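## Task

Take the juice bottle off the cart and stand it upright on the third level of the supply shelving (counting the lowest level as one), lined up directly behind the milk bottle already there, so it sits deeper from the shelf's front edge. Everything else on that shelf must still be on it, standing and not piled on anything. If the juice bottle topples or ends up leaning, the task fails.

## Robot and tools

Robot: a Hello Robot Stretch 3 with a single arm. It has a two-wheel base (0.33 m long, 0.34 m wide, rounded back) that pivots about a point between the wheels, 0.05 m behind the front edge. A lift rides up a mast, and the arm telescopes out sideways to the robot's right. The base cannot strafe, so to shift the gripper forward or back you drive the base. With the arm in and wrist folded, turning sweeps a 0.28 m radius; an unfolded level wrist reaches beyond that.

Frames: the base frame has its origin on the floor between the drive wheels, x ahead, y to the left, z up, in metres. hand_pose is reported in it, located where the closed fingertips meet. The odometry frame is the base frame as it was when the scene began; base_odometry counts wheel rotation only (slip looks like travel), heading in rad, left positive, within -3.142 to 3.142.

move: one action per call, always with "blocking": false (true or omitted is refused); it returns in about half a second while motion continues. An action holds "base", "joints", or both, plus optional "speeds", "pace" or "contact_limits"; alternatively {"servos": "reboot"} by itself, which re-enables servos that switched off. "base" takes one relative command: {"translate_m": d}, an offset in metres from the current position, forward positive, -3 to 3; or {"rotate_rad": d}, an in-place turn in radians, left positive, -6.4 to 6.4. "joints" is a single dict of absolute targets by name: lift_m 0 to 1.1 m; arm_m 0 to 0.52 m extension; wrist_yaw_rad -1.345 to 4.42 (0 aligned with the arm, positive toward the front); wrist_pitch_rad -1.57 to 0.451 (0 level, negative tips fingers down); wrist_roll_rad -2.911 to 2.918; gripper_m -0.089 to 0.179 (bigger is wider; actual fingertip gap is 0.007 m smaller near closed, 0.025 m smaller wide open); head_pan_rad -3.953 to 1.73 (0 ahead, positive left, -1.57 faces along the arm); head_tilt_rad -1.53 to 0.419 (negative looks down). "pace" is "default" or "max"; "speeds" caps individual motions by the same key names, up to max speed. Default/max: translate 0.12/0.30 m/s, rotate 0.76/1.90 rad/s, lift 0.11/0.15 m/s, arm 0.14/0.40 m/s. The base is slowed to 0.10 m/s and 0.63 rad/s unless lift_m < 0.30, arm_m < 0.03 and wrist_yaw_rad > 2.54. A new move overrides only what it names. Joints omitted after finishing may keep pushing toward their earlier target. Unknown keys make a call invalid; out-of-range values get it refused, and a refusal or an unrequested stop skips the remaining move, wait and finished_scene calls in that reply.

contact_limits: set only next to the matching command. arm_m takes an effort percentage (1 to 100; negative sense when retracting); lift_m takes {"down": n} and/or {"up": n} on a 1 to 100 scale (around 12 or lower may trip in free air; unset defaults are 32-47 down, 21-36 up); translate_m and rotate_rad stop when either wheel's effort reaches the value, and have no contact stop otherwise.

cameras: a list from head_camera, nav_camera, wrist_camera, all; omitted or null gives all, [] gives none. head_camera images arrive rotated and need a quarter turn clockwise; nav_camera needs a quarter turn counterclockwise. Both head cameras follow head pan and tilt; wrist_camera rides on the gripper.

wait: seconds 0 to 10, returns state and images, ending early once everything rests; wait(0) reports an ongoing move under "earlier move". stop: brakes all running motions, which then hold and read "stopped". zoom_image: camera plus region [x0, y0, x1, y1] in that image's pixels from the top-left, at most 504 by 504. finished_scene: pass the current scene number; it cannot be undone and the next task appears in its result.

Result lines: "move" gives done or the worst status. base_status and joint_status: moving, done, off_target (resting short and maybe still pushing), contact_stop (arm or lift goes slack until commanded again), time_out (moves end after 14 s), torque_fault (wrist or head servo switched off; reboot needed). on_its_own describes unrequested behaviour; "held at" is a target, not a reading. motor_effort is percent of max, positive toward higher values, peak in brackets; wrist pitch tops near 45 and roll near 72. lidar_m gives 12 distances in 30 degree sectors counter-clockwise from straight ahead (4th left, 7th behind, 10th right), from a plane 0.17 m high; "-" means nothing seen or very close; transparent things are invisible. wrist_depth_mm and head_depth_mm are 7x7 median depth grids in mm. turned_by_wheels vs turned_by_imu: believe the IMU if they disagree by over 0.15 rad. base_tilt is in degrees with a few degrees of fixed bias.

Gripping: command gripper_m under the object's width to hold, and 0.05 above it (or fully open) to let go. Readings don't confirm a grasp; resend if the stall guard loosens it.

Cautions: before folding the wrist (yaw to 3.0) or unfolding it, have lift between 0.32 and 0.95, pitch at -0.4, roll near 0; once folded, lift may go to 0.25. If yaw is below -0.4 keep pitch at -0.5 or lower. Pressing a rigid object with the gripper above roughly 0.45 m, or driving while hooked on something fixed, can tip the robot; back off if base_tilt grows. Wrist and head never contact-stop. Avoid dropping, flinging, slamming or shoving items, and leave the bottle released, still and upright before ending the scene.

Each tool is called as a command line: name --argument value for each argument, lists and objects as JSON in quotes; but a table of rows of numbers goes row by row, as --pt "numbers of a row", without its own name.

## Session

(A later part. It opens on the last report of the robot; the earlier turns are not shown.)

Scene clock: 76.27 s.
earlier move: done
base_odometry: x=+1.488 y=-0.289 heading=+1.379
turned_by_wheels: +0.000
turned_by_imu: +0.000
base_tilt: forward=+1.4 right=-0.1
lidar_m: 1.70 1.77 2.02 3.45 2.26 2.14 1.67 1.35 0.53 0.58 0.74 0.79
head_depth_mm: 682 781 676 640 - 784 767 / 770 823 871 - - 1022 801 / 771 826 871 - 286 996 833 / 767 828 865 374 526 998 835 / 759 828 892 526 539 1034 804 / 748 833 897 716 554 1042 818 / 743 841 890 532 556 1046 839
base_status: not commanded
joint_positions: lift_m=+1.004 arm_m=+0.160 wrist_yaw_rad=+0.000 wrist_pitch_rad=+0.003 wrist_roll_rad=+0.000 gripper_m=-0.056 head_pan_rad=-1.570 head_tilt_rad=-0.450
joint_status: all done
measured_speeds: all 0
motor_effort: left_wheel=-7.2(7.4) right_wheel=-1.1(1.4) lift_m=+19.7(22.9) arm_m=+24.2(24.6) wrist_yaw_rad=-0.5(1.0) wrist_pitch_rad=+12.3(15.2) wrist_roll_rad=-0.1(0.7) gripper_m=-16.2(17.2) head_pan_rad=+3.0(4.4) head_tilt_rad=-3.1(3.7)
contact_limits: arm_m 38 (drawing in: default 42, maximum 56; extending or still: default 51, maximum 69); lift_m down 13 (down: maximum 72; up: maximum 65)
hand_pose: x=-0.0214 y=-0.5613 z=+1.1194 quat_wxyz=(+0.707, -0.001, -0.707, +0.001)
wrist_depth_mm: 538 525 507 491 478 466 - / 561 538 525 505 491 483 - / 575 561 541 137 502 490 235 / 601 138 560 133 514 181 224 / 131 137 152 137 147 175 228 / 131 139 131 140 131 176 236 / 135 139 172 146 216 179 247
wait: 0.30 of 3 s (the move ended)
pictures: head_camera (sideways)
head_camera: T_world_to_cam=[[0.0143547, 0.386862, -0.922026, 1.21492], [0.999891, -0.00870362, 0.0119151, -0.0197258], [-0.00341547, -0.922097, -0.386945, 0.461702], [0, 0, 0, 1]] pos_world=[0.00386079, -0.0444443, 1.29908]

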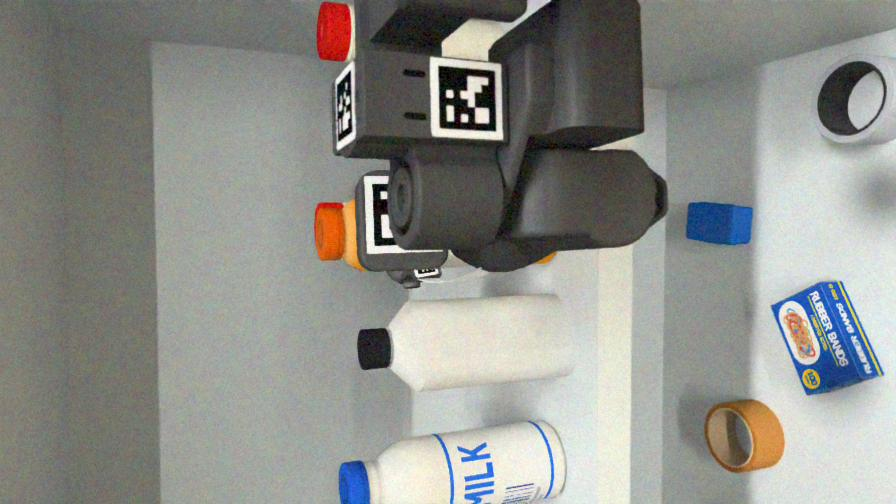

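move --joints '{"lift_m":1.011}' --blocking false --cameras '[]'

wait --seconds 2 --cameras '[]'

move --joints '{"arm_m":0.3}' --speeds '{"arm_m":0.04}' --contact_limits '{"arm_m":40}' --blocking false --cameras '[]'

wait --seconds 7

Scene clock: 77.13 s.
move: moving
base_odometry: x=+1.488 y=-0.289 heading=+1.379
turned_by_wheels: +0.000
turned_by_imu: +0.000
base_tilt: forward=+1.4 right=-0.1
lidar_m: 1.69 1.78 2.02 3.46 2.26 2.13 1.67 1.35 0.53 0.58 0.74 0.78
head_depth_mm: 681 781 728 641 - 783 766 / 770 822 864 - - 1023 802 / 772 825 868 - 286 997 834 / 768 828 868 378 527 1035 831 / 759 832 893 526 539 1034 807 / 751 836 898 715 553 1036 817 / 742 842 893 531 554 1046 839
base_status: not commanded
joint_positions: lift_m=+1.011 arm_m=+0.160 wrist_yaw_rad=+0.000 wrist_pitch_rad=-0.004 wrist_roll_rad=+0.000 gripper_m=-0.056 head_pan_rad=-1.570 head_tilt_rad=-0.450
joint_status: lift_m moving
measured_speeds: all 0
motor_effort: left_wheel=-7.3(7.3) right_wheel=-0.4(1.5) lift_m=+36.7(38.8) arm_m=+23.0(23.7) wrist_yaw_rad=-0.3(1.0) wrist_pitch_rad=+14.0(14.9) wrist_roll_rad=-0.1(0.4) gripper_m=-16.3(16.9) head_pan_rad=+2.6(4.3) head_tilt_rad=-2.9(3.9)
contact_limits: arm_m 38 (drawing in: default 42, maximum 56; extending or still: default 51, maximum 69)
hand_pose: x=-0.0214 y=-0.5611 z=+1.1247 quat_wxyz=(+0.707, +0.002, -0.707, -0.002)
wrist_depth_mm: 536 527 502 495 479 463 - / 551 537 524 499 491 481 - / 579 560 544 137 506 496 - / 595 138 558 133 519 181 225 / 134 138 154 138 148 179 228 / 131 139 132 140 131 176 237 / 136 140 173 146 217 179 247

Scene clock: 77.30 s.
earlier move: done
base_odometry: x=+1.488 y=-0.289 heading=+1.379
turned_by_wheels: +0.000
turned_by_imu: +0.000
base_tilt: forward=+1.3 right=-0.2
lidar_m: 1.70 1.77 2.02 3.45 2.26 2.14 1.67 1.35 0.53 0.58 0.74 0.78
head_depth_mm: 681 782 727 643 - 784 765 / 769 824 866 - - 1024 800 / 770 826 869 - 286 992 833 / 772 831 864 378 526 1032 833 / 758 837 895 526 539 1037 802 / 748 838 897 719 555 1040 817 / 741 841 893 532 555 1045 841
base_status: not commanded
joint_positions: lift_m=+1.011 arm_m=+0.160 wrist_yaw_rad=+0.000 wrist_pitch_rad=-0.004 wrist_roll_rad=+0.000 gripper_m=-0.056 head_pan_rad=-1.570 head_tilt_rad=-0.450
joint_status: all done
measured_speeds: all 0
on_its_own: wrist_pitch_rad is at rest, and its effort (+13.7) is outside its rest range (-8 to +12)
motor_effort: left_wheel=-7.1(7.3) right_wheel=-0.6(1.5) lift_m=+38.3(38.8) arm_m=+23.0(23.7) wrist_yaw_rad=-0.5(1.0) wrist_pitch_rad=+13.7(14.9) wrist_roll_rad=+0.1(0.4) gripper_m=-14.8(16.9) head_pan_rad=+3.0(4.9) head_tilt_rad=-3.2(3.9)
contact_limits: arm_m 38 (drawing in: default 42, maximum 56; extending or still: default 51, maximum 69)
hand_pose: x=-0.0214 y=-0.5611 z=+1.1247 quat_wxyz=(+0.707, +0.002, -0.707, -0.002)
wrist_depth_mm: 539 522 506 488 474 463 - / 560 544 527 503 487 483 - / 575 552 540 137 504 488 - / 601 138 557 133 523 182 224 / 134 138 154 137 148 180 228 / 131 139 132 140 131 176 238 / 136 139 173 146 218 180 247
wait: 0.17 of 2 s (the move ended)

Scene clock: 77.80 s.
move: moving
base_odometry: x=+1.488 y=-0.289 heading=+1.379
turned_by_wheels: +0.000
turned_by_imu: +0.000
base_tilt: forward=+1.3 right=-0.2
lidar_m: 1.70 1.77 2.02 3.46 2.27 2.14 1.67 1.35 0.53 0.58 0.74 0.79
head_depth_mm: 681 783 724 643 521 787 767 / 768 822 863 - 526 1021 799 / 772 827 865 - 297 1031 833 / 768 830 864 382 527 1032 834 / 756 831 892 525 539 1036 805 / 751 836 900 718 551 1040 817 / 742 839 891 531 555 1046 841
base_status: not commanded
joint_positions: lift_m=+1.011 arm_m=+0.174 wrist_yaw_rad=+0.000 wrist_pitch_rad=-0.004 wrist_roll_rad=+0.000 gripper_m=-0.056 head_pan_rad=-1.570 head_tilt_rad=-0.450
joint_status: arm_m moving
measured_speeds: translate_m=+0.000 rotate_rad=+0.000 lift_m=+0.000 arm_m=+0.040 wrist_yaw_rad=+0.000 wrist_pitch_rad=+0.000 wrist_roll_rad=+0.000 head_pan_rad=+0.000 head_tilt_rad=+0.000
motor_effort: left_wheel=-7.0(7.4) right_wheel=-1.1(1.4) lift_m=+38.1(38.3) arm_m=+25.0(26.0) wrist_yaw_rad=-0.4(1.0) wrist_pitch_rad=+14.3(14.7) wrist_roll_rad=-0.1(0.5) gripper_m=-15.8(17.7) head_pan_rad=+4.2(4.2) head_tilt_rad=-3.2(3.7)
contact_limits: arm_m 40 (drawing in: default 42, maximum 56; extending or still: default 51, maximum 69)
hand_pose: x=-0.0214 y=-0.5755 z=+1.1247 quat_wxyz=(+0.707, +0.002, -0.707, -0.002)
wrist_depth_mm: 522 506 494 479 469 454 - / 544 530 513 488 484 471 - / 565 550 529 137 493 479 - / 123 132 545 133 504 172 216 / 123 130 154 137 147 168 216 / 120 129 132 141 129 168 222 / 123 129 281 146 200 166 230

Scene clock: 81.37 s.
earlier move: done
base_odometry: x=+1.488 y=-0.289 heading=+1.379
turned_by_wheels: +0.000
turned_by_imu: -0.001
base_tilt: forward=+1.4 right=-0.1
lidar_m: 1.70 1.77 2.01 3.45 2.26 2.13 1.67 1.35 0.53 0.58 0.74 0.79
head_depth_mm: 682 782 394 651 545 784 763 / 769 819 408 382 546 1021 802 / 772 823 386 404 549 1029 834 / 770 829 478 503 549 1037 835 / 759 833 891 526 538 1037 803 / 751 834 898 717 554 1041 816 / 743 840 894 531 554 1042 839
base_status: not commanded
joint_positions: lift_m=+1.011 arm_m=+0.300 wrist_yaw_rad=+0.000 wrist_pitch_rad=-0.004 wrist_roll_rad=+0.000 gripper_m=-0.056 head_pan_rad=-1.570 head_tilt_rad=-0.450
joint_status: all done
measured_speeds: all 0
on_its_own: wrist_pitch_rad is at rest, and its effort (+14.5) is outside its rest range (-8 to +12)
motor_effort: left_wheel=-6.9(7.6) right_wheel=-2.0(2.0) lift_m=+36.7(38.3) arm_m=+24.9(27.4) wrist_yaw_rad=-0.4(1.1) wrist_pitch_rad=+14.5(14.8) wrist_roll_rad=+0.2(0.5) gripper_m=-17.1(17.7) head_pan_rad=+2.7(4.5) head_tilt_rad=-3.1(3.8)
contact_limits: arm_m 40 (drawing in: default 42, maximum 56; extending or still: default 51, maximum 69)
hand_pose: x=-0.0214 y=-0.7011 z=+1.1245 quat_wxyz=(+0.707, +0.002, -0.707, -0.002)
wrist_depth_mm: 398 388 370 361 351 342 335 / 411 399 386 367 361 352 343 / 423 409 398 137 371 363 352 / 442 427 413 133 376 374 364 / 454 439 421 137 150 387 - / 359 368 129 140 131 394 - / 284 287 282 146 279 307 314
wait: 3.57 of 7 s (the move ended)
pictures: head_camera (sideways), nav_camera (sideways), wrist_camera
head_camera: T_world_to_cam=[[0.0143547, 0.386862, -0.922026, 1.21492], [0.999891, -0.00870362, 0.0119151, -0.0197258], [-0.00341547, -0.922097, -0.386945, 0.461702], [0, 0, 0, 1]] pos_world=[0.00386079, -0.0444443, 1.29908]
nav_camera: T_world_to_cam=[[0.0465663, -0.39462, 0.917664, -1.15178], [-0.998077, -0.0559987, 0.0265659, 0.020573], [0.0409045, -0.917137, -0.396469, 0.476927], [0, 0, 0, 1]] pos_world=[0.0546591, -0.015956, 1.24549]
wrist_camera: T_world_to_cam=[[-0.998173, -0.0516509, 0.031352, -0.0889447], [-0.041618, 0.211563, -0.976478, 1.27579], [0.043803, -0.975999, -0.213326, -0.274538], [0, 0, 0, 1]] pos_world=[-0.023661, -0.542452, 1.19]

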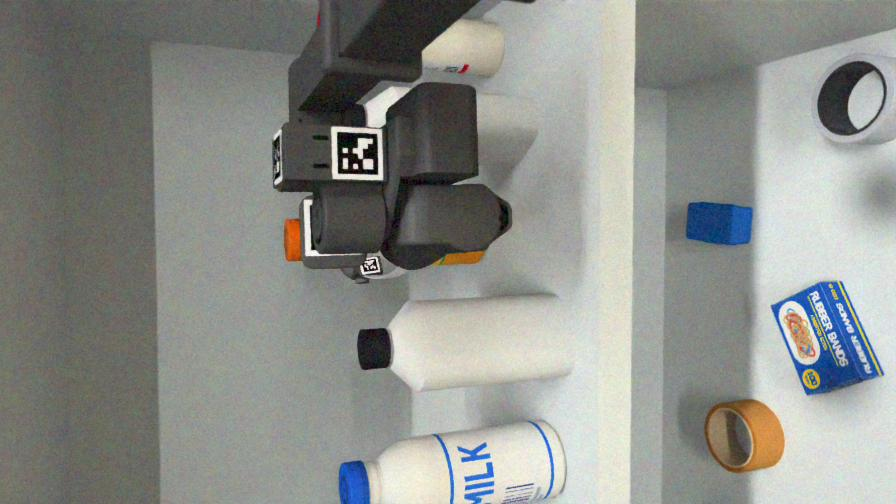

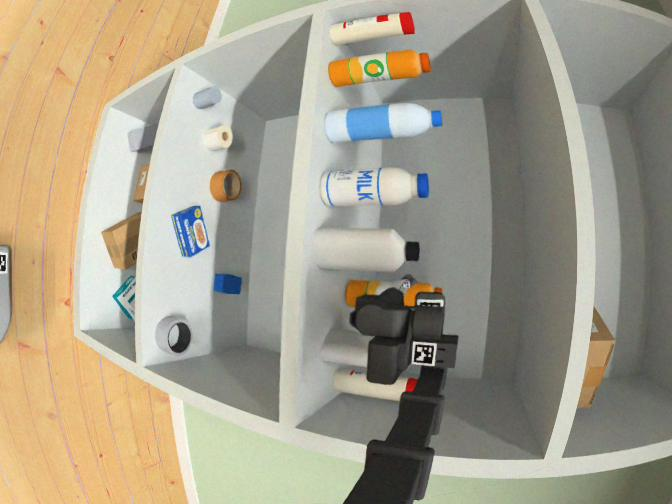

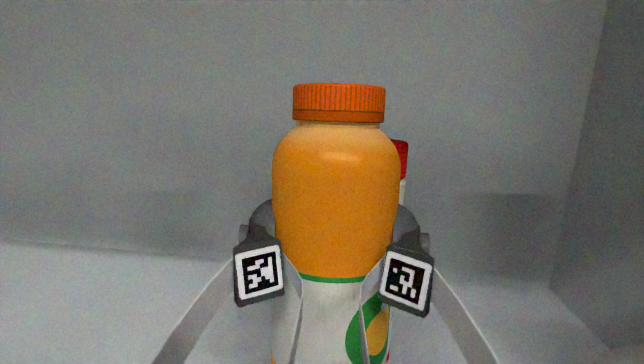

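move --joints '{"lift_m":1.0}' --speeds '{"lift_m":0.03}' --contact_limits '{"lift_m":{"down":13}}' --blocking false --cameras '[]'

wait --seconds 3 --cameras '[]'

move --joints '{"gripper_m":0.12}' --blocking false --cameras '[]'

wait --seconds 4 --cameras '["wrist_camera","nav_camera"]'

Scene clock: 84.77 s.
move: moving
base_odometry: x=+1.488 y=-0.289 heading=+1.379
turned_by_wheels: +0.000
turned_by_imu: -0.001
base_tilt: forward=+1.4 right=-0.1
lidar_m: 1.70 1.77 2.02 3.45 2.26 2.13 1.67 1.35 0.53 0.58 0.74 0.79
head_depth_mm: 681 783 622 649 544 784 767 / 768 823 420 386 547 1019 799 / 771 827 394 406 546 1033 834 / 767 829 637 456 550 1031 834 / 758 831 891 526 539 1033 803 / 749 836 898 717 554 1038 816 / 740 839 894 531 555 1043 840
base_status: not commanded
joint_positions: lift_m=+1.000 arm_m=+0.300 wrist_yaw_rad=+0.000 wrist_pitch_rad=+0.019 wrist_roll_rad=+0.000 gripper_m=-0.056 head_pan_rad=-1.570 head_tilt_rad=-0.450
joint_status: lift_m moving
measured_speeds: translate_m=+0.000 rotate_rad=+0.000 lift_m=-0.006 arm_m=+0.000 wrist_yaw_rad=+0.000 wrist_pitch_rad=+0.024 wrist_roll_rad=+0.000 head_pan_rad=+0.000 head_tilt_rad=+0.000
motor_effort: left_wheel=-6.9(7.4) right_wheel=-0.7(1.5) lift_m=+19.6(35.6) arm_m=+24.4(26.0) wrist_yaw_rad=-0.4(0.7) wrist_pitch_rad=+9.1(14.9) wrist_roll_rad=+0.1(0.3) gripper_m=-16.5(17.2) head_pan_rad=+2.1(3.9) head_tilt_rad=-2.7(3.2)
contact_limits: arm_m 40 (drawing in: default 42, maximum 56; extending or still: default 51, maximum 69); lift_m down 13 (down: maximum 72; up: maximum 65)
hand_pose: x=-0.0214 y=-0.7016 z=+1.1196 quat_wxyz=(+0.707, -0.006, -0.707, +0.006)
wrist_depth_mm: 399 388 376 365 355 345 338 / 413 400 389 373 365 354 345 / 428 411 402 137 371 365 357 / 440 426 414 134 380 375 363 / 455 438 421 137 150 383 - / 360 372 129 141 131 389 - / 282 287 278 146 274 303 -

Scene clock: 85.07 s.
earlier move: done
base_odometry: x=+1.488 y=-0.289 heading=+1.379
turned_by_wheels: +0.000
turned_by_imu: +0.000
base_tilt: forward=+1.3 right=-0.2
lidar_m: 1.70 1.77 2.01 3.45 2.26 2.13 1.67 1.35 0.53 0.58 0.74 0.79
head_depth_mm: 681 782 622 652 545 781 766 / 771 822 421 386 546 1023 800 / 775 826 394 402 548 1026 831 / 767 830 638 457 548 1032 833 / 758 833 892 526 538 1034 805 / 749 837 896 717 554 1037 816 / 739 838 893 532 556 1039 838
base_status: not commanded
joint_positions: lift_m=+1.000 arm_m=+0.300 wrist_yaw_rad=+0.000 wrist_pitch_rad=+0.019 wrist_roll_rad=+0.000 gripper_m=-0.056 head_pan_rad=-1.570 head_tilt_rad=-0.450
joint_status: all done
measured_speeds: all 0
motor_effort: left_wheel=-7.1(7.4) right_wheel=-1.0(1.5) lift_m=+18.5(35.6) arm_m=+22.3(26.0) wrist_yaw_rad=-0.6(0.8) wrist_pitch_rad=+9.2(14.9) wrist_roll_rad=+0.0(0.3) gripper_m=-16.6(17.2) head_pan_rad=+2.1(3.9) head_tilt_rad=-2.5(3.2)
contact_limits: arm_m 40 (drawing in: default 42, maximum 56; extending or still: default 51, maximum 69); lift_m down 13 (down: maximum 72; up: maximum 65)
hand_pose: x=-0.0214 y=-0.7016 z=+1.1196 quat_wxyz=(+0.707, -0.007, -0.707, +0.007)
wrist_depth_mm: 402 389 378 367 356 347 336 / 412 403 390 370 363 357 346 / 426 413 400 137 372 364 356 / 441 423 412 133 381 373 366 / 450 437 421 138 150 384 - / 358 369 129 140 131 391 - / 281 288 279 146 277 303 323
wait: 0.30 of 3 s (the move ended)

Scene clock: 85.57 s.
move: moving
base_odometry: x=+1.488 y=-0.289 heading=+1.379
turned_by_wheels: +0.000
turned_by_imu: +0.000
base_tilt: forward=+1.4 right=+0.0
lidar_m: 1.70 1.77 2.02 3.45 2.26 2.14 1.67 1.35 0.53 0.58 0.74 0.79
head_depth_mm: 683 781 623 651 545 786 767 / 770 821 420 387 547 1025 799 / 774 827 394 401 547 1026 831 / 771 832 638 457 550 1029 838 / 760 833 893 525 539 1036 804 / 749 836 898 717 554 1035 816 / 740 837 897 531 555 1045 838
base_status: not commanded
joint_positions: lift_m=+1.000 arm_m=+0.300 wrist_yaw_rad=+0.000 wrist_pitch_rad=+0.019 wrist_roll_rad=+0.000 gripper_m=-0.019 head_pan_rad=-1.570 head_tilt_rad=-0.450
joint_status: gripper_m moving
measured_speeds: all 0
motor_effort: left_wheel=-7.0(7.3) right_wheel=-1.3(1.5) lift_m=+18.3(18.5) arm_m=+21.6(23.0) wrist_yaw_rad=-1.1(1.1) wrist_pitch_rad=+10.5(10.5) wrist_roll_rad=-0.3(0.3) gripper_m=+67.4(68.5) head_pan_rad=+3.7(3.7) head_tilt_rad=-2.9(3.0)
contact_limits: arm_m 40 (drawing in: default 42, maximum 56; extending or still: default 51, maximum 69); lift_m down 13 (down: maximum 72; up: maximum 65)
hand_pose: x=-0.0214 y=-0.7016 z=+1.1196 quat_wxyz=(+0.707, -0.007, -0.707, +0.007)
wrist_depth_mm: 401 388 376 366 355 345 338 / 413 401 392 370 364 355 344 / 427 414 400 137 372 365 355 / 440 425 411 133 380 375 363 / 448 439 420 137 150 383 - / 363 368 129 140 131 389 - / 284 287 279 146 276 304 325

Scene clock: 87.37 s.
earlier move: done
base_odometry: x=+1.488 y=-0.289 heading=+1.379
turned_by_wheels: +0.000
turned_by_imu: -0.001
base_tilt: forward=+1.4 right=-0.2
lidar_m: 1.70 1.78 2.01 3.44 2.27 2.13 1.66 1.35 0.53 0.58 0.74 0.79
head_depth_mm: 683 781 621 651 544 786 766 / 770 825 420 386 547 1023 802 / 772 825 393 406 546 1031 836 / 768 829 634 455 550 1035 833 / 756 834 883 525 539 1034 805 / 749 835 897 719 553 1034 814 / 740 840 889 531 555 1043 841
base_status: not commanded
joint_positions: lift_m=+1.000 arm_m=+0.300 wrist_yaw_rad=+0.000 wrist_pitch_rad=+0.045 wrist_roll_rad=+0.000 gripper_m=+0.120 head_pan_rad=-1.570 head_tilt_rad=-0.450
joint_status: all done
measured_speeds: all 0
motor_effort: left_wheel=-7.1(7.4) right_wheel=-0.5(1.6) lift_m=+24.4(24.5) arm_m=+16.6(23.0) wrist_yaw_rad=-0.8(1.1) wrist_pitch_rad=+5.2(10.5) wrist_roll_rad=-0.2(0.5) gripper_m=+0.1(80.0) head_pan_rad=+2.7(3.7) head_tilt_rad=-2.3(3.2)
contact_limits: arm_m 40 (drawing in: default 42, maximum 56; extending or still: default 51, maximum 69); lift_m down 13 (down: maximum 72; up: maximum 65)
hand_pose: x=-0.0214 y=-0.7020 z=+1.1261 quat_wxyz=(+0.707, -0.015, -0.707, +0.016)
wrist_depth_mm: 403 392 378 367 359 350 340 / 416 403 390 378 366 356 346 / 426 416 397 138 374 365 354 / 436 425 412 135 377 374 363 / 453 434 418 136 211 376 371 / 406 124 371 140 152 126 - / - 287 305 145 301 304 -
wait: 1.80 of 4 s (the move ended)
pictures: nav_camera (sideways), wrist_camera
nav_camera: T_world_to_cam=[[0.0465663, -0.39462, 0.917664, -1.15178], [-0.998077, -0.0559987, 0.0265659, 0.020573], [0.0409045, -0.917137, -0.396469, 0.476927], [0, 0, 0, 1]] pos_world=[0.0546591, -0.015956, 1.24549]
wrist_camera: T_world_to_cam=[[-0.998173, -0.0500568, 0.0338462, -0.0907259], [-0.0416218, 0.163508, -0.985664, 1.25405], [0.043805, -0.985271, -0.165293, -0.335653], [0, 0, 0, 1]] pos_world=[-0.023661, -0.540299, 1.18366]

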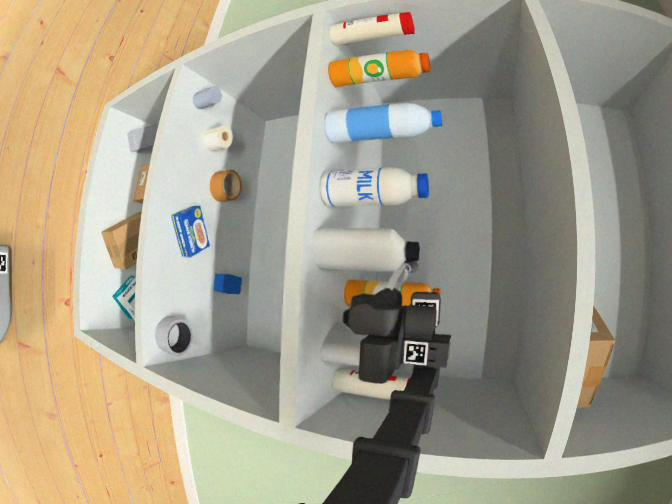

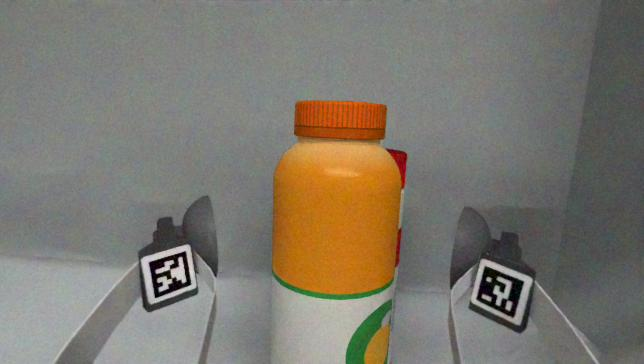

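move --joints '{"arm_m":0.244}' --speeds '{"arm_m":0.04}' --blocking false --cameras '[]'

wait --seconds 4 --cameras '[]'

move --joints '{"gripper_m":0.04}' --blocking false --cameras '[]'

wait --seconds 3 --cameras '["wrist_camera"]'

move --joints '{"arm_m":0.0}' --speeds '{"arm_m":0.08}' --blocking false --cameras '[]'

wait --seconds 5 --cameras '["wrist_camera","head_camera"]'

Scene clock: 88.43 s.
move: moving
base_odometry: x=+1.488 y=-0.289 heading=+1.379
turned_by_wheels: +0.000
turned_by_imu: +0.000
base_tilt: forward=+1.5 right=-0.1
lidar_m: 1.69 1.77 2.02 3.46 2.26 2.13 1.67 1.35 0.53 0.58 0.74 0.79
head_depth_mm: 681 783 622 646 544 787 765 / 772 826 406 371 545 1020 801 / 771 825 380 386 547 1030 834 / 771 827 633 453 549 1034 834 / 758 832 883 526 539 1033 802 / 751 835 900 718 554 1037 816 / 742 841 891 533 557 1046 840
base_status: not commanded
joint_positions: lift_m=+1.000 arm_m=+0.286 wrist_yaw_rad=+0.000 wrist_pitch_rad=+0.045 wrist_roll_rad=+0.000 gripper_m=+0.120 head_pan_rad=-1.570 head_tilt_rad=-0.450
joint_status: arm_m moving
measured_speeds: translate_m=+0.000 rotate_rad=+0.000 lift_m=+0.000 arm_m=-0.040 wrist_yaw_rad=+0.000 wrist_pitch_rad=+0.000 wrist_roll_rad=+0.000 head_pan_rad=+0.000 head_tilt_rad=+0.000
motor_effort: left_wheel=-6.9(7.3) right_wheel=-0.7(1.2) lift_m=+28.1(28.1) arm_m=-27.1(27.1) wrist_yaw_rad=-0.9(0.9) wrist_pitch_rad=+4.9(5.3) wrist_roll_rad=+0.0(0.3) gripper_m=-1.4(1.4) head_pan_rad=+3.0(3.2) head_tilt_rad=-2.7(2.9)
contact_limits: lift_m down 13 (down: maximum 72; up: maximum 65)
hand_pose: x=-0.0214 y=-0.6877 z=+1.1261 quat_wxyz=(+0.707, -0.016, -0.707, +0.016)
wrist_depth_mm: 418 407 392 380 370 362 352 / 429 415 404 391 381 368 360 / 442 429 415 152 387 376 367 / 453 435 425 148 395 385 377 / 464 448 428 151 405 388 - / 406 124 377 155 174 126 - / - 288 306 160 301 294 91

Scene clock: 89.90 s.
earlier move: done
base_odometry: x=+1.488 y=-0.289 heading=+1.379
turned_by_wheels: +0.000
turned_by_imu: +0.000
base_tilt: forward=+1.2 right=-0.2
lidar_m: 1.69 1.78 2.01 3.45 2.27 2.14 1.67 1.35 0.53 0.58 0.74 0.79
head_depth_mm: 684 784 679 651 543 783 768 / 771 821 371 332 523 1015 800 / 772 825 418 345 524 1032 833 / 766 831 636 425 531 1035 835 / 758 832 887 526 536 1036 804 / 749 836 895 719 546 1039 815 / 741 840 893 531 555 1043 841
base_status: not commanded
joint_positions: lift_m=+1.000 arm_m=+0.244 wrist_yaw_rad=+0.000 wrist_pitch_rad=+0.047 wrist_roll_rad=+0.000 gripper_m=+0.120 head_pan_rad=-1.570 head_tilt_rad=-0.450
joint_status: all done
measured_speeds: all 0
motor_effort: left_wheel=-6.8(7.3) right_wheel=-0.7(1.2) lift_m=+33.2(33.2) arm_m=-24.5(27.1) wrist_yaw_rad=-1.2(2.7) wrist_pitch_rad=+4.4(5.7) wrist_roll_rad=+0.0(0.3) gripper_m=+0.1(1.4) head_pan_rad=+2.9(3.6) head_tilt_rad=-2.4(2.9)
contact_limits: lift_m down 13 (down: maximum 72; up: maximum 65)
hand_pose: x=-0.0213 y=-0.6461 z=+1.1267 quat_wxyz=(+0.707, -0.016, -0.707, +0.017)
wrist_depth_mm: 464 447 438 421 412 401 389 / 475 461 445 433 419 406 - / 483 474 456 195 428 417 - / 499 487 468 190 433 425 112 / 510 492 476 195 442 428 110 / 408 123 375 202 392 123 108 / - 291 308 207 315 130 101
wait: 1.47 of 4 s (the move ended)

Scene clock: 90.40 s.
move: moving
base_odometry: x=+1.488 y=-0.289 heading=+1.379
turned_by_wheels: +0.000
turned_by_imu: +0.000
base_tilt: forward=+1.4 right=-0.3
lidar_m: 1.69 1.77 2.02 3.46 2.26 2.13 1.67 1.35 0.53 0.58 0.74 0.79
head_depth_mm: 680 782 677 651 544 785 765 / 769 822 371 332 521 1024 801 / 775 825 419 344 524 1032 832 / 767 827 637 426 531 1034 835 / 759 830 885 525 538 1036 803 / 749 835 898 720 546 1041 815 / 740 841 895 532 557 1042 840
base_status: not commanded
joint_positions: lift_m=+1.000 arm_m=+0.244 wrist_yaw_rad=+0.000 wrist_pitch_rad=+0.047 wrist_roll_rad=+0.000 gripper_m=+0.083 head_pan_rad=-1.570 head_tilt_rad=-0.450
joint_status: gripper_m moving
measured_speeds: all 0
motor_effort: left_wheel=-6.8(7.0) right_wheel=-0.4(0.8) lift_m=+34.6(34.6) arm_m=-24.4(25.7) wrist_yaw_rad=-1.0(1.1) wrist_pitch_rad=+3.9(4.9) wrist_roll_rad=+0.3(0.3) gripper_m=-78.8(79.8) head_pan_rad=+1.8(3.3) head_tilt_rad=-2.3(2.7)
contact_limits: lift_m down 13 (down: maximum 72; up: maximum 65)
hand_pose: x=-0.0213 y=-0.6461 z=+1.1267 quat_wxyz=(+0.707, -0.016, -0.707, +0.017)
wrist_depth_mm: 462 445 434 422 408 400 390 / 473 459 445 429 421 408 - / 485 472 457 195 428 420 - / 498 485 467 190 436 427 112 / 504 497 473 195 201 431 111 / 387 128 360 202 135 123 108 / - 287 306 207 318 111 105

Scene clock: 91.23 s.
earlier move: done
base_odometry: x=+1.488 y=-0.289 heading=+1.379
turned_by_wheels: +0.000
turned_by_imu: +0.000
base_tilt: forward=+1.3 right=-0.3
lidar_m: 1.70 1.77 2.02 3.46 2.26 2.14 1.67 1.35 0.53 0.58 0.74 0.79
head_depth_mm: 682 782 678 649 543 785 766 / 769 823 371 332 522 1019 801 / 773 828 420 344 524 1029 834 / 766 830 636 425 532 1032 832 / 758 834 896 526 537 1037 802 / 752 839 899 719 545 1041 818 / 741 840 894 531 554 1042 841
base_status: not commanded
joint_positions: lift_m=+1.000 arm_m=+0.244 wrist_yaw_rad=+0.000 wrist_pitch_rad=+0.047 wrist_roll_rad=+0.000 gripper_m=+0.040 head_pan_rad=-1.570 head_tilt_rad=-0.450
joint_status: all done
measured_speeds: all 0
motor_effort: left_wheel=-6.7(7.1) right_wheel=-0.1(1.0) lift_m=+34.6(34.8) arm_m=-22.7(25.7) wrist_yaw_rad=-0.9(1.1) wrist_pitch_rad=+4.6(5.2) wrist_roll_rad=+0.1(0.4) gripper_m=-1.2(79.8) head_pan_rad=+2.5(3.3) head_tilt_rad=-2.2(2.8)
contact_limits: lift_m down 13 (down: maximum 72; up: maximum 65)
hand_pose: x=-0.0213 y=-0.6461 z=+1.1267 quat_wxyz=(+0.707, -0.016, -0.707, +0.017)
wrist_depth_mm: 463 448 434 420 410 397 386 / 476 461 448 432 417 410 - / 489 472 454 196 428 417 - / 501 480 467 190 439 426 112 / 508 494 479 193 167 438 110 / 386 414 132 198 129 379 108 / 311 289 305 207 302 124 105
wait: 0.83 of 3 s (the move ended)
wrist_camera: T_world_to_cam=[[-0.998151, -0.0503751, 0.0340112, -0.0882769], [-0.0417194, 0.160876, -0.986093, 1.2444], [0.044203, -0.985688, -0.16268, -0.283615], [0, 0, 0, 1]] pos_world=[-0.0236612, -0.484197, 1.18396]

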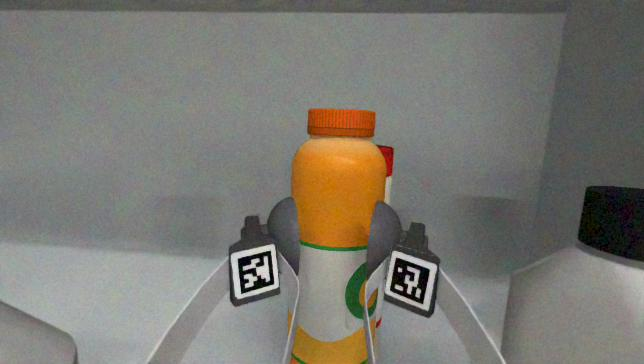

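Scene clock: 91.73 s.
move: moving
base_odometry: x=+1.488 y=-0.289 heading=+1.379
turned_by_wheels: +0.000
turned_by_imu: +0.000
base_tilt: forward=+1.3 right=-0.1
lidar_m: 1.70 1.77 2.01 3.46 2.27 2.13 1.67 1.35 0.53 0.58 0.74 0.79
head_depth_mm: 682 783 677 319 524 785 764 / 769 820 356 320 522 1021 800 / 770 827 859 330 522 1032 832 / 768 831 636 412 532 1031 832 / 760 835 894 525 537 1036 804 / 748 836 901 717 546 1042 816 / 741 842 893 531 555 1043 839
base_status: not commanded
joint_positions: lift_m=+1.000 arm_m=+0.226 wrist_yaw_rad=+0.000 wrist_pitch_rad=+0.047 wrist_roll_rad=+0.000 gripper_m=+0.040 head_pan_rad=-1.570 head_tilt_rad=-0.450
joint_status: arm_m moving
measured_speeds: translate_m=+0.000 rotate_rad=+0.000 lift_m=+0.000 arm_m=-0.068 wrist_yaw_rad=+0.000 wrist_pitch_rad=+0.000 wrist_roll_rad=+0.000 head_pan_rad=+0.000 head_tilt_rad=+0.000
motor_effort: left_wheel=-7.0(7.2) right_wheel=+0.1(0.7) lift_m=+34.3(34.6) arm_m=-24.1(25.3) wrist_yaw_rad=-0.7(1.1) wrist_pitch_rad=+4.4(5.1) wrist_roll_rad=-0.2(0.3) gripper_m=-1.3(1.4) head_pan_rad=+2.7(3.5) head_tilt_rad=-2.1(2.6)
contact_limits: lift_m down 13 (down: maximum 72; up: maximum 65)
hand_pose: x=-0.0213 y=-0.6284 z=+1.1267 quat_wxyz=(+0.707, -0.016, -0.707, +0.017)
wrist_depth_mm: 477 462 448 436 420 409 - / 487 476 460 447 434 423 - / 506 489 472 214 444 431 - / 520 501 489 204 448 442 119 / 525 513 491 209 456 449 116 / 417 412 132 214 129 135 114 / - 96 307 225 303 131 114

Scene clock: 95.13 s.
earlier move: done
base_odometry: x=+1.488 y=-0.289 heading=+1.379
turned_by_wheels: +0.000
turned_by_imu: -0.001
base_tilt: forward=+1.3 right=-0.2
lidar_m: 1.69 1.77 2.01 3.46 2.27 2.13 1.67 1.35 0.53 0.58 0.74 0.79
head_depth_mm: 680 782 677 650 570 - - / 772 823 866 576 571 - - / 772 827 879 754 - - - / 765 829 675 678 - - 835 / 756 832 897 525 536 1040 803 / 748 837 899 719 551 1041 813 / 738 840 890 531 556 1042 839
base_status: not commanded
joint_positions: lift_m=+1.000 arm_m=+0.000 wrist_yaw_rad=+0.000 wrist_pitch_rad=+0.047 wrist_roll_rad=+0.000 gripper_m=+0.040 head_pan_rad=-1.570 head_tilt_rad=-0.450
joint_status: all done
measured_speeds: all 0
motor_effort: left_wheel=-6.7(7.3) right_wheel=-0.3(1.2) lift_m=+33.6(34.6) arm_m=-24.1(26.1) wrist_yaw_rad=-1.1(1.4) wrist_pitch_rad=+5.0(5.4) wrist_roll_rad=-0.2(0.5) gripper_m=-0.6(2.0) head_pan_rad=+2.4(3.8) head_tilt_rad=-2.1(2.6)
contact_limits: lift_m down 13 (down: maximum 72; up: maximum 65)
hand_pose: x=-0.0213 y=-0.4021 z=+1.1267 quat_wxyz=(+0.707, -0.016, -0.707, +0.017)
wrist_depth_mm: 703 682 673 650 633 619 - / 716 703 682 666 640 631 - / 350 715 705 677 660 609 - / 339 313 293 457 351 384 - / 369 322 287 444 160 389 - / 358 329 132 388 129 399 265 / 299 291 302 315 319 326 289
wait: 3.40 of 5 s (the move ended)
pictures: head_camera (sideways), wrist_camera
head_camera: T_world_to_cam=[[0.0143547, 0.386862, -0.922026, 1.21492], [0.999891, -0.00870362, 0.0119151, -0.0197258], [-0.00341547, -0.922097, -0.386945, 0.461702], [0, 0, 0, 1]] pos_world=[0.00386079, -0.0444443, 1.29908]
wrist_camera: T_world_to_cam=[[-0.998151, -0.0503751, 0.0340112, -0.0759853], [-0.0417194, 0.160876, -0.986093, 1.20515], [0.044203, -0.985688, -0.16268, -0.0431068], [0, 0, 0, 1]] pos_world=[-0.0236612, -0.240197, 1.18396]

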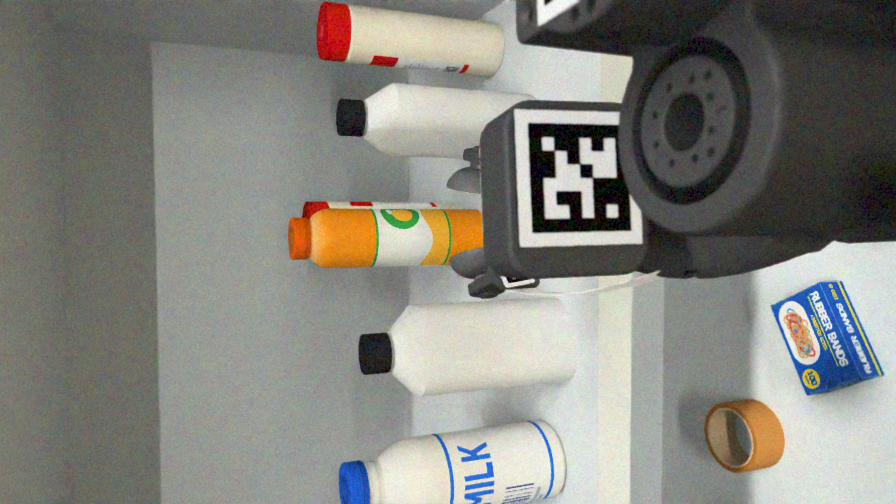

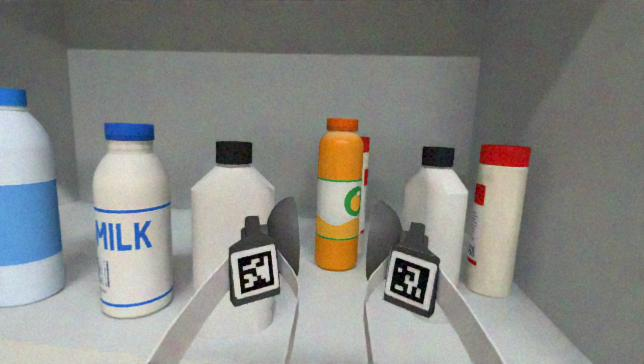

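move --base '{"translate_m":0.212}' --joints '{"lift_m":0.975,"gripper_m":0.1,"wrist_pitch_rad":0.02}' --blocking false --cameras '[]'

wait --seconds 6 --cameras '["wrist_camera","head_camera"]'

Scene clock: 96.33 s.
move: moving
base_odometry: x=+1.491 y=-0.274 heading=+1.379
turned_by_wheels: +0.000
turned_by_imu: +0.000
base_tilt: forward=+1.8 right=-0.2
lidar_m: 1.68 1.76 2.00 3.46 2.28 2.15 1.68 1.35 0.53 0.58 0.82 0.78
head_depth_mm: 719 802 772 651 569 - - / 772 822 865 578 545 - - / 774 826 871 743 - - - / 766 830 865 693 604 - 808 / 756 831 887 517 528 1034 795 / 747 835 902 717 561 1043 818 / 740 840 892 528 557 1042 839
base_status: translate_m moving
joint_positions: lift_m=+0.979 arm_m=+0.000 wrist_yaw_rad=+0.000 wrist_pitch_rad=+0.004 wrist_roll_rad=+0.000 gripper_m=+0.077 head_pan_rad=-1.570 head_tilt_rad=-0.450
joint_status: lift_m moving; wrist_pitch_rad moving; gripper_m moving
measured_speeds: translate_m=+0.059 rotate_rad=+0.000 lift_m=-0.044 arm_m=+0.000 wrist_yaw_rad=+0.000 wrist_pitch_rad=+0.000 wrist_roll_rad=+0.000 head_pan_rad=+0.000 head_tilt_rad=+0.000
motor_effort: left_wheel=+6.4(6.4) right_wheel=+8.8(9.4) lift_m=+13.0(32.9) arm_m=-23.4(24.9) wrist_yaw_rad=-1.1(1.3) wrist_pitch_rad=+3.9(4.2) wrist_roll_rad=-0.3(0.4) gripper_m=+78.6(78.9) head_pan_rad=+1.4(3.0) head_tilt_rad=-2.1(2.2)
hand_pose: x=-0.0213 y=-0.4013 z=+1.0948 quat_wxyz=(+0.707, -0.001, -0.707, +0.001)
wrist_depth_mm: 707 692 665 638 621 608 - / 705 698 678 665 636 628 - / 335 308 288 672 658 370 - / 341 309 286 444 352 378 - / 353 325 154 446 151 391 - / 320 324 137 336 133 355 327 / 296 283 278 273 265 258 275

Scene clock: 99.07 s.
earlier move: done
base_odometry: x=+1.529 y=-0.081 heading=+1.379
turned_by_wheels: +0.000
turned_by_imu: +0.000
base_tilt: forward=+1.4 right=-0.1
lidar_m: 1.48 1.55 1.82 3.45 2.55 2.35 1.88 0.66 0.62 0.58 0.64 1.43
head_depth_mm: 778 831 655 662 553 - - / 781 833 886 519 527 1061 - / 775 838 891 709 602 - - / 764 841 892 547 577 - 813 / 755 843 902 713 536 1036 835 / 747 847 881 543 564 1036 835 / 739 852 915 768 579 1006 796
base_status: done
joint_positions: lift_m=+0.975 arm_m=+0.000 wrist_yaw_rad=+0.000 wrist_pitch_rad=+0.003 wrist_roll_rad=+0.000 gripper_m=+0.100 head_pan_rad=-1.570 head_tilt_rad=-0.450
joint_status: all done
measured_speeds: all 0
motor_effort: left_wheel=-0.7(7.4) right_wheel=+9.5(12.5) lift_m=+17.1(32.9) arm_m=-23.1(24.9) wrist_yaw_rad=-0.8(1.6) wrist_pitch_rad=+3.6(4.3) wrist_roll_rad=-0.1(0.4) gripper_m=+0.1(78.9) head_pan_rad=+1.4(3.0) head_tilt_rad=-1.8(2.5)
hand_pose: x=-0.0213 y=-0.4013 z=+1.0904 quat_wxyz=(+0.707, -0.001, -0.707, +0.001)
wrist_depth_mm: 459 584 669 646 637 610 600 / 312 562 318 666 652 632 613 / 314 324 303 303 666 278 631 / 355 347 316 303 622 276 632 / 354 348 333 311 319 291 378 / 309 126 291 310 309 303 344 / 430 107 291 280 272 262 264
wait: 2.73 of 6 s (the move ended)
pictures: head_camera (sideways), wrist_camera
head_camera: T_world_to_cam=[[0.0143547, 0.386862, -0.922026, 1.21492], [0.999891, -0.00870362, 0.0119151, -0.0197258], [-0.00341547, -0.922097, -0.386945, 0.461702], [0, 0, 0, 1]] pos_world=[0.00386079, -0.0444443, 1.29908]
wrist_camera: T_world_to_cam=[[-0.998151, -0.0518382, 0.0317366, -0.072816], [-0.0417176, 0.204541, -0.977969, 1.1778], [0.0442046, -0.977484, -0.206326, 0.00259605], [0, 0, 0, 1]] pos_world=[-0.0236612, -0.242145, 1.1547]

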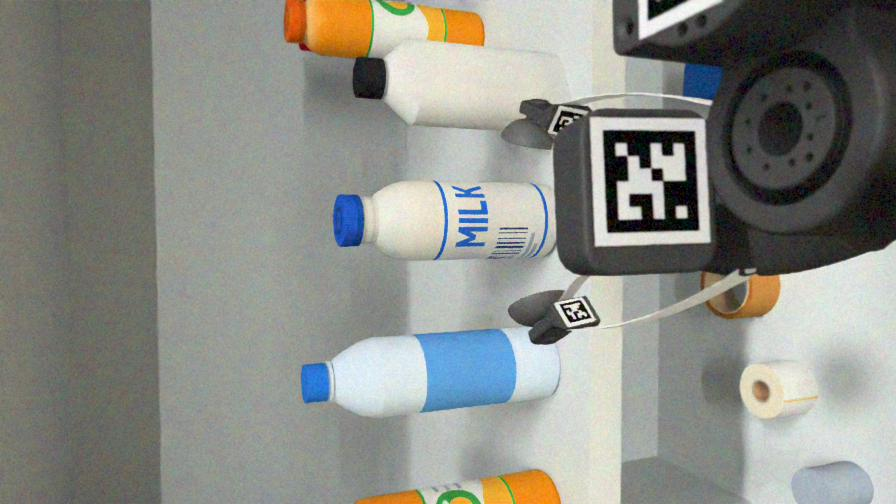

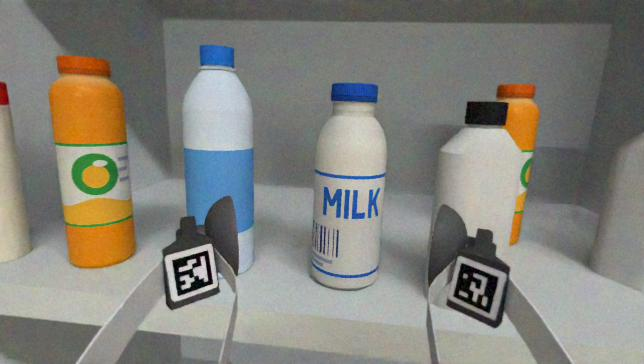

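move --base '{"translate_m":-0.006}' --blocking false --cameras '[]'

wait --seconds 2 --cameras '[]'

move --joints '{"arm_m":0.11}' --speeds '{"arm_m":0.06}' --contact_limits '{"arm_m":36}' --blocking false --cameras '[]'

wait --seconds 4 --cameras '["wrist_camera","head_camera"]'

Scene clock: 100.13 s.
move: moving
base_odometry: x=+1.528 y=-0.087 heading=+1.379
turned_by_wheels: +0.000
turned_by_imu: +0.000
base_tilt: forward=+1.4 right=-0.2
lidar_m: 1.49 1.55 1.82 3.46 2.54 2.34 1.87 0.66 0.63 0.57 0.64 1.42
head_depth_mm: 777 829 659 665 558 - - / 779 831 888 515 527 1066 - / 776 835 892 705 601 - - / 766 841 885 540 567 - 813 / 756 843 905 759 536 1037 835 / 746 847 884 540 561 1040 836 / 739 850 914 815 582 1008 812
base_status: translate_m moving
joint_positions: lift_m=+0.975 arm_m=+0.000 wrist_yaw_rad=+0.000 wrist_pitch_rad=+0.003 wrist_roll_rad=+0.000 gripper_m=+0.100 head_pan_rad=-1.570 head_tilt_rad=-0.450
joint_status: not commanded
measured_speeds: all 0
motor_effort: left_wheel=-6.8(9.1) right_wheel=-1.3(6.3) lift_m=+17.3(17.3) arm_m=-23.1(23.5) wrist_yaw_rad=-0.3(1.1) wrist_pitch_rad=+3.5(4.3) wrist_roll_rad=-0.2(0.3) gripper_m=-0.4(1.0) head_pan_rad=+1.6(2.9) head_tilt_rad=-2.1(2.1)
hand_pose: x=-0.0213 y=-0.4013 z=+1.0904 quat_wxyz=(+0.707, -0.001, -0.707, +0.001)
wrist_depth_mm: 463 588 671 650 633 616 600 / 308 562 669 654 649 634 613 / 313 322 306 297 665 405 628 / 326 359 315 300 314 281 369 / 364 360 342 309 403 414 365 / 310 127 288 311 311 303 342 / 438 107 292 281 272 262 264

Scene clock: 100.37 s.
earlier move: done
base_odometry: x=+1.528 y=-0.087 heading=+1.379
turned_by_wheels: +0.000
turned_by_imu: +0.000
base_tilt: forward=+1.5 right=-0.2
lidar_m: 1.49 1.55 1.83 3.44 2.54 2.34 1.87 0.66 0.63 0.57 0.65 1.43
head_depth_mm: 776 827 660 666 557 - - / 778 836 886 516 526 1067 - / 776 834 896 706 602 - - / 765 841 883 541 568 - 811 / 754 842 902 758 537 1038 835 / 749 846 878 540 563 1042 836 / 739 852 916 816 581 1011 810
base_status: done
joint_positions: lift_m=+0.975 arm_m=+0.000 wrist_yaw_rad=+0.000 wrist_pitch_rad=+0.003 wrist_roll_rad=+0.000 gripper_m=+0.100 head_pan_rad=-1.570 head_tilt_rad=-0.450
joint_status: not commanded
measured_speeds: all 0
motor_effort: left_wheel=-6.0(9.1) right_wheel=-0.4(6.3) lift_m=+17.0(17.3) arm_m=-22.4(23.5) wrist_yaw_rad=-0.3(1.1) wrist_pitch_rad=+3.3(4.3) wrist_roll_rad=-0.1(0.3) gripper_m=-0.2(1.0) head_pan_rad=+2.1(2.9) head_tilt_rad=-1.8(2.1)
hand_pose: x=-0.0213 y=-0.4013 z=+1.0904 quat_wxyz=(+0.707, -0.001, -0.707, +0.001)
wrist_depth_mm: 464 593 674 652 638 609 595 / 312 566 677 661 647 623 618 / 312 322 308 297 670 407 622 / 326 357 316 299 313 279 369 / 362 357 342 310 398 416 364 / 309 126 290 310 311 304 346 / 438 107 292 280 272 261 265
wait: 0.23 of 2 s (the move ended)

Scene clock: 100.87 s.
move: moving
base_odometry: x=+1.528 y=-0.087 heading=+1.379
turned_by_wheels: +0.000
turned_by_imu: +0.000
base_tilt: forward=+1.3 right=-0.3
lidar_m: 1.49 1.56 1.82 3.45 2.55 2.34 1.88 0.66 0.62 0.57 0.65 1.44
head_depth_mm: 778 833 661 667 596 - - / 780 835 890 516 534 - - / 776 839 891 706 - - - / 766 840 886 540 576 - 812 / 757 842 904 759 537 999 837 / 749 846 880 541 562 1037 838 / 738 849 916 819 583 1009 808
base_status: not commanded
joint_positions: lift_m=+0.975 arm_m=+0.017 wrist_yaw_rad=+0.000 wrist_pitch_rad=+0.003 wrist_roll_rad=+0.000 gripper_m=+0.100 head_pan_rad=-1.570 head_tilt_rad=-0.450
joint_status: arm_m moving
measured_speeds: translate_m=+0.000 rotate_rad=+0.000 lift_m=+0.000 arm_m=+0.060 wrist_yaw_rad=+0.000 wrist_pitch_rad=+0.000 wrist_roll_rad=+0.000 head_pan_rad=+0.000 head_tilt_rad=+0.000
motor_effort: left_wheel=-6.1(6.2) right_wheel=-0.3(1.0) lift_m=+17.1(17.4) arm_m=+25.6(26.0) wrist_yaw_rad=-0.7(1.2) wrist_pitch_rad=+3.3(4.0) wrist_roll_rad=-0.2(0.3) gripper_m=-0.3(1.8) head_pan_rad=+2.4(2.6) head_tilt_rad=-1.5(2.1)
contact_limits: arm_m 36 (drawing in: default 42, maximum 56; extending or still: default 51, maximum 69)
hand_pose: x=-0.0213 y=-0.4186 z=+1.0903 quat_wxyz=(+0.707, -0.001, -0.707, +0.001)
wrist_depth_mm: 462 588 657 635 616 602 583 / 294 564 663 655 636 613 605 / 298 315 297 283 656 262 619 / 310 335 305 283 622 260 606 / 319 341 336 295 313 276 418 / 307 127 288 300 311 305 339 / 295 274 272 265 256 249 263

Scene clock: 102.90 s.
earlier move: done
base_odometry: x=+1.528 y=-0.087 heading=+1.379
turned_by_wheels: +0.000
turned_by_imu: -0.001
base_tilt: forward=+1.4 right=-0.2
lidar_m: 1.49 1.56 1.82 3.46 2.54 2.34 1.87 0.66 0.62 0.57 0.65 1.43
head_depth_mm: 775 827 661 668 - - 804 / 778 830 887 507 - - 812 / 778 836 892 519 - - 790 / 767 841 886 515 359 978 828 / 757 844 905 577 566 1036 836 / 747 847 882 540 562 1038 837 / 739 853 913 814 581 1009 810
base_status: not commanded
joint_positions: lift_m=+0.975 arm_m=+0.110 wrist_yaw_rad=+0.000 wrist_pitch_rad=+0.003 wrist_roll_rad=+0.000 gripper_m=+0.100 head_pan_rad=-1.570 head_tilt_rad=-0.450
joint_status: all done
measured_speeds: all 0
motor_effort: left_wheel=-5.9(6.2) right_wheel=-0.4(1.0) lift_m=+17.2(17.5) arm_m=+24.3(26.3) wrist_yaw_rad=-1.0(1.6) wrist_pitch_rad=+3.8(4.5) wrist_roll_rad=+0.0(0.3) gripper_m=-0.4(1.8) head_pan_rad=+1.8(2.8) head_tilt_rad=-1.7(2.5)
contact_limits: arm_m 36 (drawing in: default 42, maximum 56; extending or still: default 51, maximum 69)
hand_pose: x=-0.0213 y=-0.5113 z=+1.0903 quat_wxyz=(+0.707, -0.001, -0.707, +0.001)
wrist_depth_mm: 458 207 568 552 540 522 499 / 449 192 584 193 549 531 516 / 450 192 597 188 568 545 522 / 473 200 611 184 578 166 164 / 392 205 388 189 194 165 172 / 305 127 286 196 202 165 307 / - 219 237 204 245 179 251
wait: 2.03 of 4 s (the move ended)
pictures: head_camera (sideways), wrist_camera
head_camera: T_world_to_cam=[[0.0143547, 0.386862, -0.922026, 1.21492], [0.999891, -0.00870362, 0.0119151, -0.0197258], [-0.00341547, -0.922097, -0.386945, 0.461702], [0, 0, 0, 1]] pos_world=[0.00386079, -0.0444443, 1.29908]
wrist_camera: T_world_to_cam=[[-0.998151, -0.0518382, 0.0317366, -0.0785182], [-0.0417176, 0.204541, -0.977969, 1.2003], [0.0442046, -0.977484, -0.206326, -0.104927], [0, 0, 0, 1]] pos_world=[-0.0236612, -0.352145, 1.1547]

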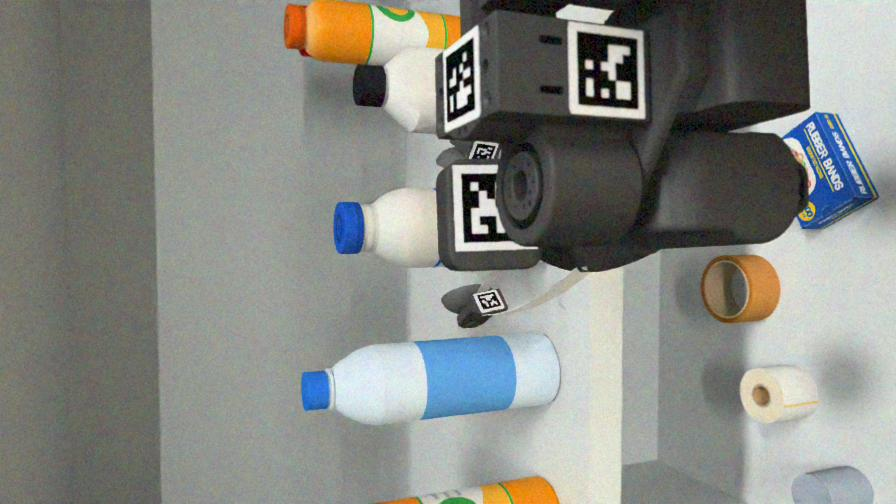

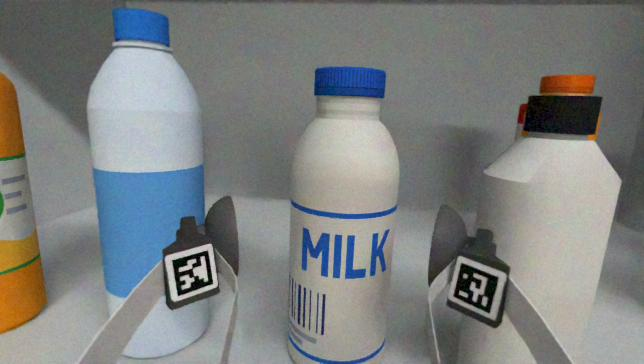

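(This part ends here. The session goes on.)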